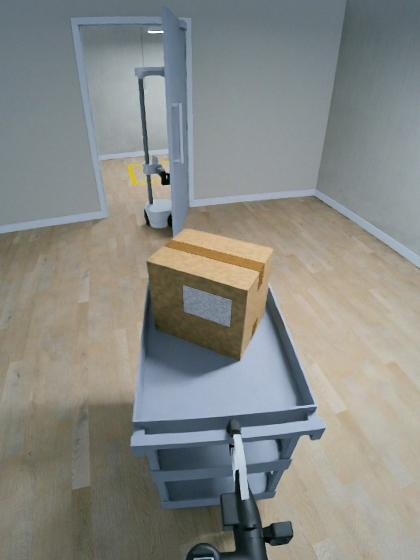

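>>> move(blocking=false, r1={"base":{"translate_m":0.33,"strafe_m":0.27},"pace":"slow","contact_limits":{"translate_m":0.95}})

>>> wait(seconds=6, cameras=["r1_head_left_camera","r1_head_right_camera","r2_head_camera"])

Scene clock: 345.00 s.
move: r1 moving
r1.base_odometry: x=-0.992 y=+1.776 heading=+2.972
r1.turned_by_wheels: +0.000
r1.turned_by_imu: +0.000
r1.base_tilt: forward=-1.6 right=+1.2
r1.lidar_m: 0.32 0.25 - 0.25 0.26 0.62 3.29 3.53 0.72 2.31 2.68 2.27
r1.base_status: translate_m moving; strafe_m moving
r1.joint_positions: lift_m=+0.350 arm_m=+0.000 wrist_yaw_rad=+3.092 wrist_pitch_rad=+0.002 wrist_roll_rad=+0.000 gripper_m=-0.020
r1.joint_status: not commanded
r1.measured_speeds: translate_m=+0.041 strafe_m=+0.032 rotate_rad=+0.004 lift_m=+0.000 arm_m=+0.000 wrist_yaw_rad=+0.000 wrist_pitch_rad=+0.000 wrist_roll_rad=+0.000
r1.motor_effort: lift_m=+14(14) arm_m=+5(5) wheel_0=-6(10) wheel_1=+20(21) wheel_2=-11(13)
r1.servo_current: wrist_yaw_rad=52(59) wrist_pitch_rad=39(46) wrist_roll_rad=46(59) gripper_m=46(46)
r1.contact_limits: translate_m 0.95
r1.hand_pose: x=-0.1129 y=+0.1017 z=+0.5280 quat_wxyz=(+0.025, -0.001, +0.000, +1.000) (m; r1's base frame)
r1.wrist_depth_mm: - 137 - - - - 300 / - 138 - - - - 347 / 112 138 220 - - - 353 / 125 142 - - - - 357 / - - - - - - 362 / 1863 1983 1808 198 1863 1808 357 / 1397 1281 178 183 162 549 353
r2: as last shown
r2.turned_by_imu: +0.000
r2.base_tilt: forward=-0.7 right=+0.1
r2.lidar_m: 0.39 0.41 2.36 2.00 2.02 2.38 2.08 2.10 2.46 2.70 2.72 0.45
r2.motor_effort: lift_m=+15(15) arm_m=-4(4) wheel_0=-1(1) wheel_1=-4(5) wheel_2=+7(7)
r2.servo_current: wrist_yaw_rad=59(59) wrist_pitch_rad=39(46) wrist_roll_rad=52(59) gripper_m=124(130)
r2.wrist_depth_mm: - - - 190 250 1576 1182 / - - - 189 250 1708 517 / - - 621 190 249 842 - / - - 480 189 249 854 - / - - 512 189 249 842 - / - - 186 189 178 831 - / - - - - - 559 -
pictures: none

Scene clock: 349.97 s.
earlier move: r1 done
r1.base_odometry: x=-1.351 y=+1.574 heading=+2.972
r1.turned_by_wheels: +0.000
r1.turned_by_imu: +0.117
r1.base_tilt: forward=-1.6 right=+1.3
r1.lidar_m: 4.38 0.26 0.25 - 0.25 0.31 4.00 1.07 1.17 2.74 3.10 2.05
r1.base_status: done
r1.joint_positions: lift_m=+0.350 arm_m=+0.000 wrist_yaw_rad=+3.092 wrist_pitch_rad=+0.002 wrist_roll_rad=+0.000 gripper_m=-0.020
r1.joint_status: not commanded
r1.measured_speeds: all 0
r1.motor_effort: lift_m=+14(14) arm_m=+5(5) wheel_0=-27(29) wheel_1=+33(37) wheel_2=-5(13)
r1.servo_current: wrist_yaw_rad=39(78) wrist_pitch_rad=52(52) wrist_roll_rad=46(65) gripper_m=39(52)
r1.contact_limits: translate_m 0.95
r1.hand_pose: x=-0.1128 y=+0.1017 z=+0.5280 quat_wxyz=(+0.025, -0.001, +0.000, +1.000) (m; r1's base frame)
r1.wrist_depth_mm: 136 138 - - 336 216 - / 112 138 - - 340 207 - / 115 139 263 - 345 207 - / 136 153 - - 387 209 - / - - - - 394 210 165 / 1983 1863 1756 198 287 210 164 / 1336 1308 179 183 170 184 -
r2.base_odometry: x=+0.065 y=-0.846 heading=-2.356
r2.turned_by_wheels: +0.000
r2.turned_by_imu: +0.001
r2.base_tilt: forward=-0.7 right=+0.1
r2.lidar_m: 0.39 0.42 2.32 1.97 1.98 2.40 2.10 2.08 2.49 2.72 2.73 0.45
r2.base_status: not commanded
r2.joint_positions: lift_m=+0.685 arm_m=+0.000 wrist_yaw_rad=+0.003 wrist_pitch_rad=+0.002 wrist_roll_rad=+1.569 gripper_m=-0.023
r2.joint_status: not commanded
r2.measured_speeds: all 0
r2.motor_effort: lift_m=+15(15) arm_m=-4(4) wheel_0=-1(1) wheel_1=-5(5) wheel_2=+7(7)
r2.servo_current: wrist_yaw_rad=46(72) wrist_pitch_rad=39(46) wrist_roll_rad=39(65) gripper_m=130(137)
r2.hand_pose: x=+0.4596 y=-0.0865 z=+0.8630 quat_wxyz=(+0.708, +0.707, +0.002, +0.001) (m; r2's base frame)
r2.wrist_depth_mm: - - - 190 250 1537 1160 / - - - 189 249 1708 517 / - - 621 189 249 842 - / - - 488 189 249 854 - / - - 517 189 249 854 - / - - 186 189 178 842 - / - - - - - 559 -
wait: 4.97 of 6 s (r1 has come to rest)
pictures: r1_head_left_camera, r1_head_right_camera, r2_head_camera
Images, in order (width x height): r1_head_left_camera 420x672, r1_head_right_camera 420x672, r2_head_camera 420x560.

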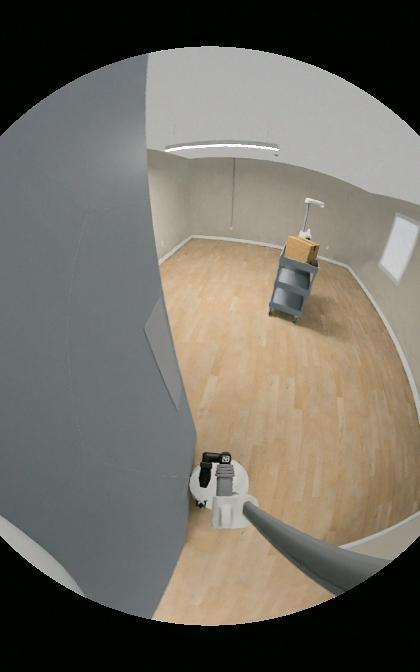

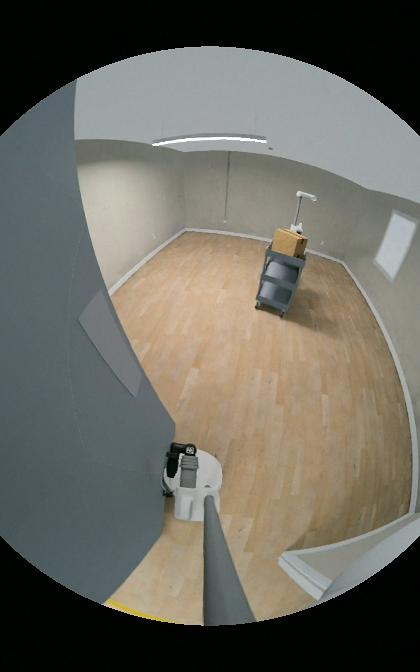

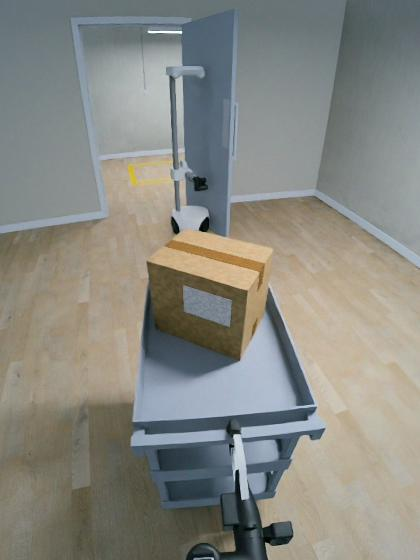

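>>> move(blocking=false, r1={"base":{"translate_m":0.16,"strafe_m":0.28},"pace":"slow","contact_limits":{"translate_m":0.95}})

>>> wait(seconds=6, cameras=["r1_head_left_camera","r1_head_right_camera","r2_head_camera"])

Scene clock: 357.87 s.
move: r1 contact_stop
r1.base_odometry: x=-1.353 y=+1.573 heading=+2.991
r1.turned_by_wheels: +0.019
r1.turned_by_imu: +0.014
r1.base_tilt: forward=-1.6 right=+1.2
r1.lidar_m: 4.27 0.27 0.25 - 0.25 0.30 4.01 1.06 1.20 2.75 3.16 2.03
r1.base_status: translate_m contact_stop; strafe_m contact_stop
r1.joint_positions: lift_m=+0.350 arm_m=+0.000 wrist_yaw_rad=+3.092 wrist_pitch_rad=+0.002 wrist_roll_rad=+0.000 gripper_m=-0.020
r1.joint_status: not commanded
r1.measured_speeds: translate_m=+0.000 strafe_m=-0.008 rotate_rad=+0.001 lift_m=+0.000 arm_m=+0.000 wrist_yaw_rad=+0.000 wrist_pitch_rad=+0.000 wrist_roll_rad=+0.000
r1.on_its_own: the wheels are slack since a contact_stop
r1.motor_effort: lift_m=+14(14) arm_m=+5(5) wheel_0=-7(32) wheel_1=+8(38) wheel_2=-1(9)
r1.servo_current: wrist_yaw_rad=52(65) wrist_pitch_rad=46(46) wrist_roll_rad=52(65) gripper_m=39(46)
r1.contact_limits: translate_m 0.95
r1.hand_pose: x=-0.1128 y=+0.1017 z=+0.5280 quat_wxyz=(+0.025, -0.001, +0.000, +1.000) (m; r1's base frame)
r1.wrist_depth_mm: 136 138 - - 384 206 - / 112 138 - - 392 208 - / 116 139 257 - 399 209 - / 136 153 - - 399 211 - / - - - - 402 211 165 / 1921 1983 1808 198 293 211 165 / 1397 1281 179 183 170 186 -
r2: as last shown
r2.turned_by_imu: +0.000
r2.lidar_m: 0.39 0.42 2.37 2.02 1.98 2.40 2.11 2.10 2.47 2.72 2.71 0.45
r2.motor_effort: lift_m=+15(15) arm_m=-4(4) wheel_0=-1(1) wheel_1=-4(5) wheel_2=+7(7)
r2.servo_current: wrist_yaw_rad=46(59) wrist_pitch_rad=33(46) wrist_roll_rad=59(65) gripper_m=137(137)
r2.wrist_depth_mm: - - - 190 249 1576 1160 / - - - 189 249 1661 517 / - - 615 190 249 854 - / - - 484 189 249 842 - / - - 512 188 250 842 - / - - 186 189 178 842 - / - - - - - 564 -
pictures: none

not run: a stop that you did not command came earlier in this reply.

>>> move(blocking=false, r1={"base":{"translate_m":0.02},"pace":"slow","contact_limits":{"translate_m":0.95}})

>>> wait(seconds=1, cameras=["r1_head_left_camera","r1_head_right_camera","r2_head_camera"])

Scene clock: 362.80 s.
move: r1 moving
r1.base_odometry: x=-1.353 y=+1.607 heading=+3.022
r1.turned_by_wheels: +0.032
r1.turned_by_imu: +0.032
r1.base_tilt: forward=-1.6 right=+1.3
r1.lidar_m: 4.09 0.25 0.25 - 0.25 0.34 3.58 1.05 1.33 2.72 3.14 2.02
r1.base_status: translate_m moving
r1.joint_positions: lift_m=+0.350 arm_m=+0.000 wrist_yaw_rad=+3.092 wrist_pitch_rad=+0.002 wrist_roll_rad=+0.000 gripper_m=-0.020
r1.joint_status: not commanded
r1.measured_speeds: translate_m=+0.044 strafe_m=+0.130 rotate_rad=-0.003 lift_m=+0.000 arm_m=+0.000 wrist_yaw_rad=+0.000 wrist_pitch_rad=+0.000 wrist_roll_rad=+0.000
r1.motor_effort: lift_m=+14(14) arm_m=+5(5) wheel_0=-16(16) wheel_1=+19(22) wheel_2=-6(8)
r1.servo_current: wrist_yaw_rad=46(72) wrist_pitch_rad=39(52) wrist_roll_rad=46(72) gripper_m=39(46)
r1.contact_limits: translate_m 0.95
r1.hand_pose: x=-0.1128 y=+0.1017 z=+0.5280 quat_wxyz=(+0.025, -0.001, +0.000, +1.000) (m; r1's base frame)
r1.wrist_depth_mm: 136 137 - - - 247 171 / 107 138 - - - 251 172 / 114 138 241 - - 276 174 / 129 147 - - - 254 175 / - - - - - 253 175 / 1756 1921 1808 198 397 255 175 / 1255 1281 179 183 162 215 175
r2: as last shown
r2.turned_by_imu: +0.001
r2.lidar_m: 0.39 0.43 2.36 2.03 2.00 2.41 2.10 2.08 2.44 2.72 2.73 0.45
r2.servo_current: wrist_yaw_rad=52(52) wrist_pitch_rad=33(46) wrist_roll_rad=46(52) gripper_m=130(130)
r2.wrist_depth_mm: - - - 189 249 1576 1160 / - - - 189 249 1756 517 / - - 621 189 249 842 - / - - 484 189 249 854 - / - - 517 189 248 854 - / - - 186 188 178 842 - / - - - - - 559 -
pictures: none

Scene clock: 363.57 s.
earlier move: r1 done
r1.base_odometry: x=-1.366 y=+1.574 heading=+3.022
r1.turned_by_wheels: +0.000
r1.turned_by_imu: +0.000
r1.base_tilt: forward=-1.6 right=+1.3
r1.lidar_m: 3.99 0.25 0.25 - 0.25 0.29 3.57 1.09 1.32 2.73 3.17 2.03
r1.base_status: done
r1.joint_positions: lift_m=+0.350 arm_m=+0.000 wrist_yaw_rad=+3.091 wrist_pitch_rad=+0.002 wrist_roll_rad=+0.000 gripper_m=-0.020
r1.joint_status: not commanded
r1.measured_speeds: all 0
r1.motor_effort: lift_m=+14(14) arm_m=+5(5) wheel_0=-26(26) wheel_1=+23(23) wheel_2=-2(8)
r1.servo_current: wrist_yaw_rad=52(72) wrist_pitch_rad=46(52) wrist_roll_rad=52(72) gripper_m=39(52)
r1.contact_limits: translate_m 0.95
r1.hand_pose: x=-0.1128 y=+0.1018 z=+0.5280 quat_wxyz=(+0.025, -0.001, +0.000, +1.000) (m; r1's base frame)
r1.wrist_depth_mm: 136 138 - - 418 227 - / 113 139 - - 424 214 - / 116 139 267 - 430 216 166 / 137 158 - - 436 217 - / - - - - 439 218 168 / 1921 1921 1808 198 307 218 167 / 1366 1308 179 183 170 202 -
r2.base_odometry: x=+0.065 y=-0.846 heading=-2.356
r2.turned_by_wheels: +0.000
r2.turned_by_imu: +0.000
r2.base_tilt: forward=-0.7 right=+0.1
r2.lidar_m: 0.40 0.42 2.34 2.00 2.01 2.38 2.11 2.09 2.49 2.71 2.72 0.46
r2.base_status: not commanded
r2.joint_positions: lift_m=+0.685 arm_m=+0.000 wrist_yaw_rad=+0.003 wrist_pitch_rad=+0.002 wrist_roll_rad=+1.569 gripper_m=-0.023
r2.joint_status: not commanded
r2.measured_speeds: all 0
r2.motor_effort: lift_m=+15(15) arm_m=-4(4) wheel_0=-1(1) wheel_1=-5(5) wheel_2=+7(7)
r2.servo_current: wrist_yaw_rad=39(59) wrist_pitch_rad=39(46) wrist_roll_rad=46(59) gripper_m=124(130)
r2.hand_pose: x=+0.4596 y=-0.0865 z=+0.8630 quat_wxyz=(+0.708, +0.707, +0.002, +0.001) (m; r2's base frame)
r2.wrist_depth_mm: - - - 189 249 1618 1160 / - - - 189 249 1708 517 / - - 615 189 249 842 - / - - 484 189 248 842 - / - - 512 189 248 854 - / - - 185 189 178 842 - / - - - - - 559 -
wait: 0.77 of 1 s (r1 has come to rest)
pictures: r1_head_left_camera, r1_head_right_camera, r2_head_camera
Images, in order (width x height): r1_head_left_camera 420x672, r1_head_right_camera 420x672, r2_head_camera 420x560.

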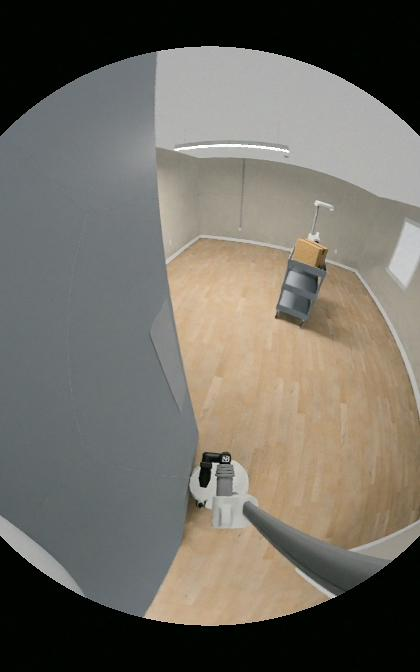

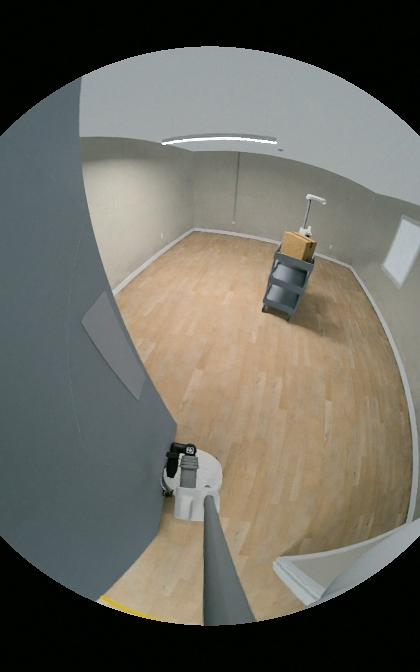

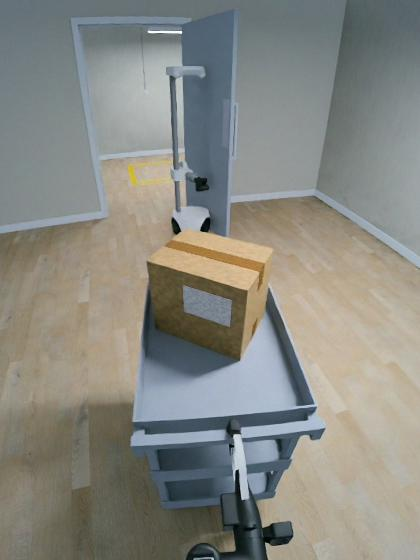

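>>> move(blocking=false, r2={"base":{"strafe_m":0.2},"pace":"slow"})

>>> wait(seconds=5, cameras=["r2_head_camera","r2_wrist_camera"])

Scene clock: 387.33 s.
move: r2 moving
r1: as last shown
r1.lidar_m: 4.05 0.25 0.25 - 0.25 0.31 3.58 1.07 1.29 2.74 3.21 1.99
r1.motor_effort: lift_m=+14(14) arm_m=+5(5) wheel_0=-27(27) wheel_1=+23(24) wheel_2=-1(2)
r1.servo_current: wrist_yaw_rad=52(72) wrist_pitch_rad=46(46) wrist_roll_rad=39(59) gripper_m=46(46)
r1.contact_limits: translate_m 0.95
r1.wrist_depth_mm: 136 138 - - 415 228 - / 113 138 - - 427 213 - / 117 139 266 - 430 216 166 / 137 159 - - 439 216 - / - - - - 445 218 167 / 1863 1921 1756 198 309 219 168 / 1336 1308 179 183 170 203 -
r2.base_odometry: x=+0.075 y=-0.857 heading=-2.357
r2.turned_by_wheels: +0.000
r2.turned_by_imu: +0.000
r2.base_tilt: forward=-0.7 right=+0.1
r2.lidar_m: 0.39 0.43 2.33 1.98 2.01 2.38 2.11 2.10 2.49 2.72 2.71 0.46
r2.base_status: strafe_m moving
r2.joint_positions: lift_m=+0.685 arm_m=+0.000 wrist_yaw_rad=+0.001 wrist_pitch_rad=+0.002 wrist_roll_rad=+1.569 gripper_m=-0.023
r2.joint_status: not commanded
r2.measured_speeds: translate_m=+0.000 strafe_m=+0.057 rotate_rad=-0.002 lift_m=+0.000 arm_m=+0.000 wrist_yaw_rad=-0.034 wrist_pitch_rad=+0.000 wrist_roll_rad=+0.000
r2.motor_effort: lift_m=+15(15) arm_m=-4(4) wheel_0=-10(10) wheel_1=+7(9) wheel_2=-1(5)
r2.servo_current: wrist_yaw_rad=46(52) wrist_pitch_rad=39(46) wrist_roll_rad=46(59) gripper_m=124(137)
r2.hand_pose: x=+0.4594 y=-0.0871 z=+0.8630 quat_wxyz=(+0.708, +0.707, +0.001, +0.000) (m; r2's base frame)
r2.wrist_depth_mm: - - - 192 252 1537 1160 / - - - 191 251 1708 559 / - - 640 190 252 842 - / - - 488 191 251 842 - / - - 517 190 250 842 - / - - 185 189 177 842 - / - - 615 - - 150 -
pictures: none

Scene clock: 390.00 s.
earlier move: r2 done
r1.base_odometry: x=-1.366 y=+1.574 heading=+3.022
r1.turned_by_wheels: +0.000
r1.turned_by_imu: +0.000
r1.base_tilt: forward=-1.6 right=+1.2
r1.lidar_m: 4.03 0.27 0.25 - 0.25 0.30 3.56 1.09 1.34 2.75 3.18 2.02
r1.base_status: not commanded
r1.joint_positions: lift_m=+0.350 arm_m=+0.000 wrist_yaw_rad=+3.091 wrist_pitch_rad=+0.002 wrist_roll_rad=+0.000 gripper_m=-0.020
r1.joint_status: not commanded
r1.measured_speeds: all 0
r1.motor_effort: lift_m=+14(14) arm_m=+4(5) wheel_0=-26(27) wheel_1=+23(24) wheel_2=-2(2)
r1.servo_current: wrist_yaw_rad=46(72) wrist_pitch_rad=39(52) wrist_roll_rad=52(65) gripper_m=39(59)
r1.contact_limits: translate_m 0.95
r1.hand_pose: x=-0.1128 y=+0.1018 z=+0.5280 quat_wxyz=(+0.025, -0.001, +0.000, +1.000) (m; r1's base frame)
r1.wrist_depth_mm: 136 138 - - 415 228 - / 113 139 - - 427 214 - / 116 140 267 - 430 216 166 / 137 159 - - 439 216 - / - - - - 445 218 167 / 1921 1983 1756 198 310 218 167 / 1366 1281 179 183 170 202 -
r2.base_odometry: x=+0.206 y=-0.988 heading=-2.357
r2.turned_by_wheels: +0.000
r2.turned_by_imu: +0.000
r2.base_tilt: forward=-0.6 right=+0.1
r2.lidar_m: 0.41 0.48 2.13 1.82 1.81 2.18 2.14 2.14 2.53 2.90 2.86 0.40
r2.base_status: done
r2.joint_positions: lift_m=+0.685 arm_m=+0.000 wrist_yaw_rad=-0.003 wrist_pitch_rad=+0.004 wrist_roll_rad=+1.569 gripper_m=-0.024
r2.joint_status: not commanded
r2.measured_speeds: all 0
r2.motor_effort: lift_m=+17(17) arm_m=+4(5) wheel_0=-5(16) wheel_1=+4(9) wheel_2=-2(5)
r2.servo_current: wrist_yaw_rad=46(65) wrist_pitch_rad=46(52) wrist_roll_rad=39(59) gripper_m=91(137)
r2.hand_pose: x=+0.4590 y=-0.0884 z=+0.8622 quat_wxyz=(+0.708, +0.707, +0.000, -0.003) (m; r2's base frame)
r2.wrist_depth_mm: - - - 138 192 - - / - - 492 143 200 750 - / - 439 439 148 209 - - / - - 496 154 217 831 - / - - 597 162 226 - - / - - 186 169 180 1576 - / - - - - 246 1756 477
wait: 2.67 of 5 s (r2 has come to rest)
pictures: r2_head_camera, r2_wrist_camera
Images, in order (width x height): r2_head_camera 420x560, r2_wrist_camera 616x392.

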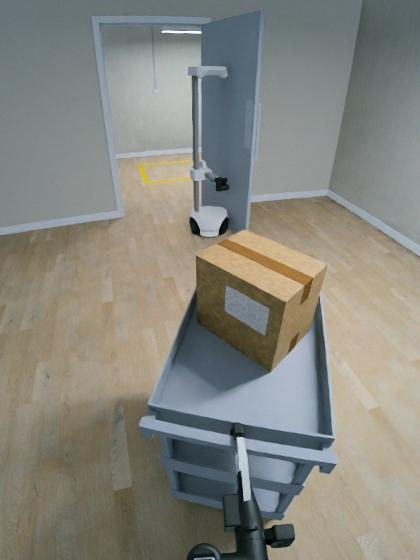

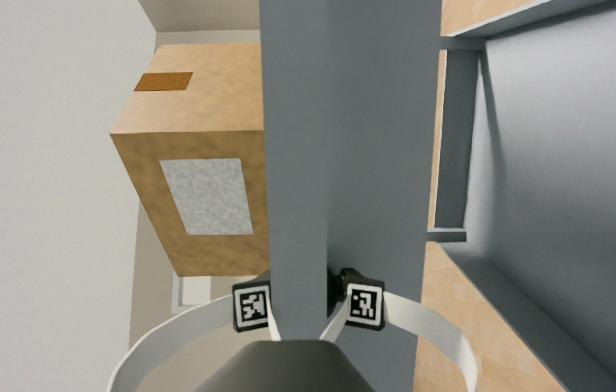

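>>> move(blocking=false, r2={"base":{"translate_m":-0.68,"strafe_m":0.18},"pace":"slow"})

>>> wait(seconds=9, cameras=["r2_head_camera","r2_wrist_camera"])

Scene clock: 405.90 s.
move: r2 moving
r1: as last shown
r1.base_tilt: forward=-1.6 right=+1.3
r1.lidar_m: 4.02 0.25 0.25 - 0.25 0.29 3.58 1.06 1.32 2.76 3.19 2.03
r1.motor_effort: lift_m=+14(14) arm_m=+5(5) wheel_0=-27(27) wheel_1=+24(24) wheel_2=-2(2)
r1.servo_current: wrist_yaw_rad=39(59) wrist_pitch_rad=46(46) wrist_roll_rad=65(65) gripper_m=52(52)
r1.contact_limits: translate_m 0.95
r1.wrist_depth_mm: 136 138 - - 418 228 - / 113 139 - - 424 214 - / 116 139 266 - 430 216 166 / 137 158 - - 439 216 - / - - - - 442 218 167 / 1983 1983 1808 198 309 219 167 / 1366 1281 178 184 170 203 -
r2.base_odometry: x=+0.217 y=-0.982 heading=-2.357
r2.turned_by_wheels: +0.000
r2.turned_by_imu: +0.000
r2.base_tilt: forward=-0.7 right=+0.1
r2.lidar_m: 0.42 0.46 2.13 1.79 1.82 2.16 2.13 2.14 2.52 2.91 2.91 0.41
r2.base_status: translate_m moving; strafe_m moving
r2.joint_positions: lift_m=+0.685 arm_m=+0.000 wrist_yaw_rad=-0.002 wrist_pitch_rad=+0.004 wrist_roll_rad=+1.569 gripper_m=-0.024
r2.joint_status: not commanded
r2.measured_speeds: translate_m=-0.049 strafe_m=+0.014 rotate_rad=-0.001 lift_m=+0.000 arm_m=+0.000 wrist_yaw_rad=+0.016 wrist_pitch_rad=+0.000 wrist_roll_rad=+0.000
r2.motor_effort: lift_m=+17(17) arm_m=+4(4) wheel_0=-7(13) wheel_1=-7(7) wheel_2=+13(13)
r2.servo_current: wrist_yaw_rad=39(59) wrist_pitch_rad=39(46) wrist_roll_rad=46(59) gripper_m=85(91)
r2.hand_pose: x=+0.4591 y=-0.0879 z=+0.8622 quat_wxyz=(+0.708, +0.707, +0.001, -0.002) (m; r2's base frame)
r2.wrist_depth_mm: - - - 135 190 - - / - 517 473 141 198 750 - / - 445 436 146 208 - - / - - 500 153 216 820 - / - - 603 161 227 - - / - - 187 169 180 1576 - / - - - - - 1661 466
pictures: none

Scene clock: 413.70 s.
earlier move: r2 done
r1.base_odometry: x=-1.366 y=+1.574 heading=+3.022
r1.turned_by_wheels: +0.000
r1.turned_by_imu: +0.000
r1.base_tilt: forward=-1.6 right=+1.3
r1.lidar_m: 4.05 0.26 0.25 - 0.25 0.31 3.59 1.06 1.32 2.76 3.21 2.69
r1.base_status: not commanded
r1.joint_positions: lift_m=+0.350 arm_m=+0.000 wrist_yaw_rad=+3.091 wrist_pitch_rad=+0.002 wrist_roll_rad=+0.000 gripper_m=-0.020
r1.joint_status: not commanded
r1.measured_speeds: all 0
r1.motor_effort: lift_m=+14(14) arm_m=+5(5) wheel_0=-26(27) wheel_1=+24(24) wheel_2=-1(2)
r1.servo_current: wrist_yaw_rad=59(72) wrist_pitch_rad=39(52) wrist_roll_rad=52(78) gripper_m=46(52)
r1.contact_limits: translate_m 0.95
r1.hand_pose: x=-0.1128 y=+0.1018 z=+0.5280 quat_wxyz=(+0.025, -0.001, +0.000, +1.000) (m; r1's base frame)
r1.wrist_depth_mm: 136 138 - - 418 227 - / 113 139 - - 424 213 - / 116 140 266 - 433 216 166 / 137 158 - - 436 217 - / - - - - 442 217 167 / 1983 1921 1808 198 310 218 167 / 1397 1281 178 183 171 202 -
r2.base_odometry: x=+0.814 y=-0.635 heading=-2.357
r2.turned_by_wheels: +0.000
r2.turned_by_imu: +0.002
r2.base_tilt: forward=-0.6 right=+0.0
r2.lidar_m: 0.42 0.51 1.75 1.46 1.49 1.77 1.54 1.53 1.81 3.22 3.27 0.38
r2.base_status: done
r2.joint_positions: lift_m=+0.685 arm_m=+0.000 wrist_yaw_rad=+0.001 wrist_pitch_rad=+0.004 wrist_roll_rad=+1.569 gripper_m=-0.024
r2.joint_status: not commanded
r2.measured_speeds: all 0
r2.motor_effort: lift_m=+17(17) arm_m=+4(5) wheel_0=-2(13) wheel_1=-3(8) wheel_2=+6(13)
r2.servo_current: wrist_yaw_rad=52(65) wrist_pitch_rad=39(52) wrist_roll_rad=46(65) gripper_m=85(98)
r2.hand_pose: x=+0.4593 y=-0.0871 z=+0.8621 quat_wxyz=(+0.708, +0.707, +0.002, -0.001) (m; r2's base frame)
r2.wrist_depth_mm: - 469 455 114 169 - - / - 410 407 121 180 - - / - 473 455 130 191 - - / - - 564 139 206 - - / - - - 153 223 1808 - / - - 188 166 180 1618 504 / - - - - - 1708 1182
wait: 7.80 of 9 s (r2 has come to rest)
pictures: r2_head_camera, r2_wrist_camera
Images, in order (width x height): r2_head_camera 420x560, r2_wrist_camera 616x392.

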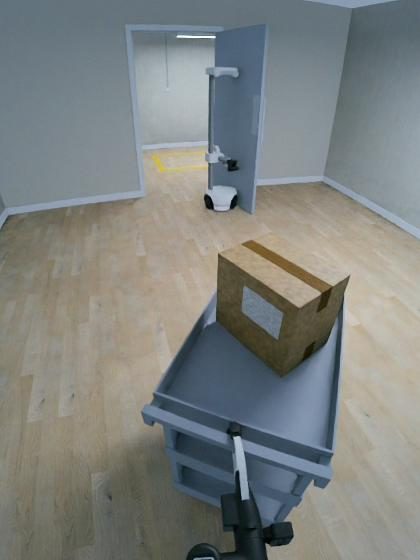

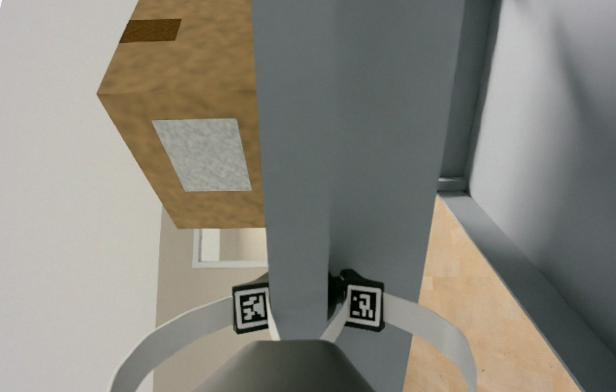

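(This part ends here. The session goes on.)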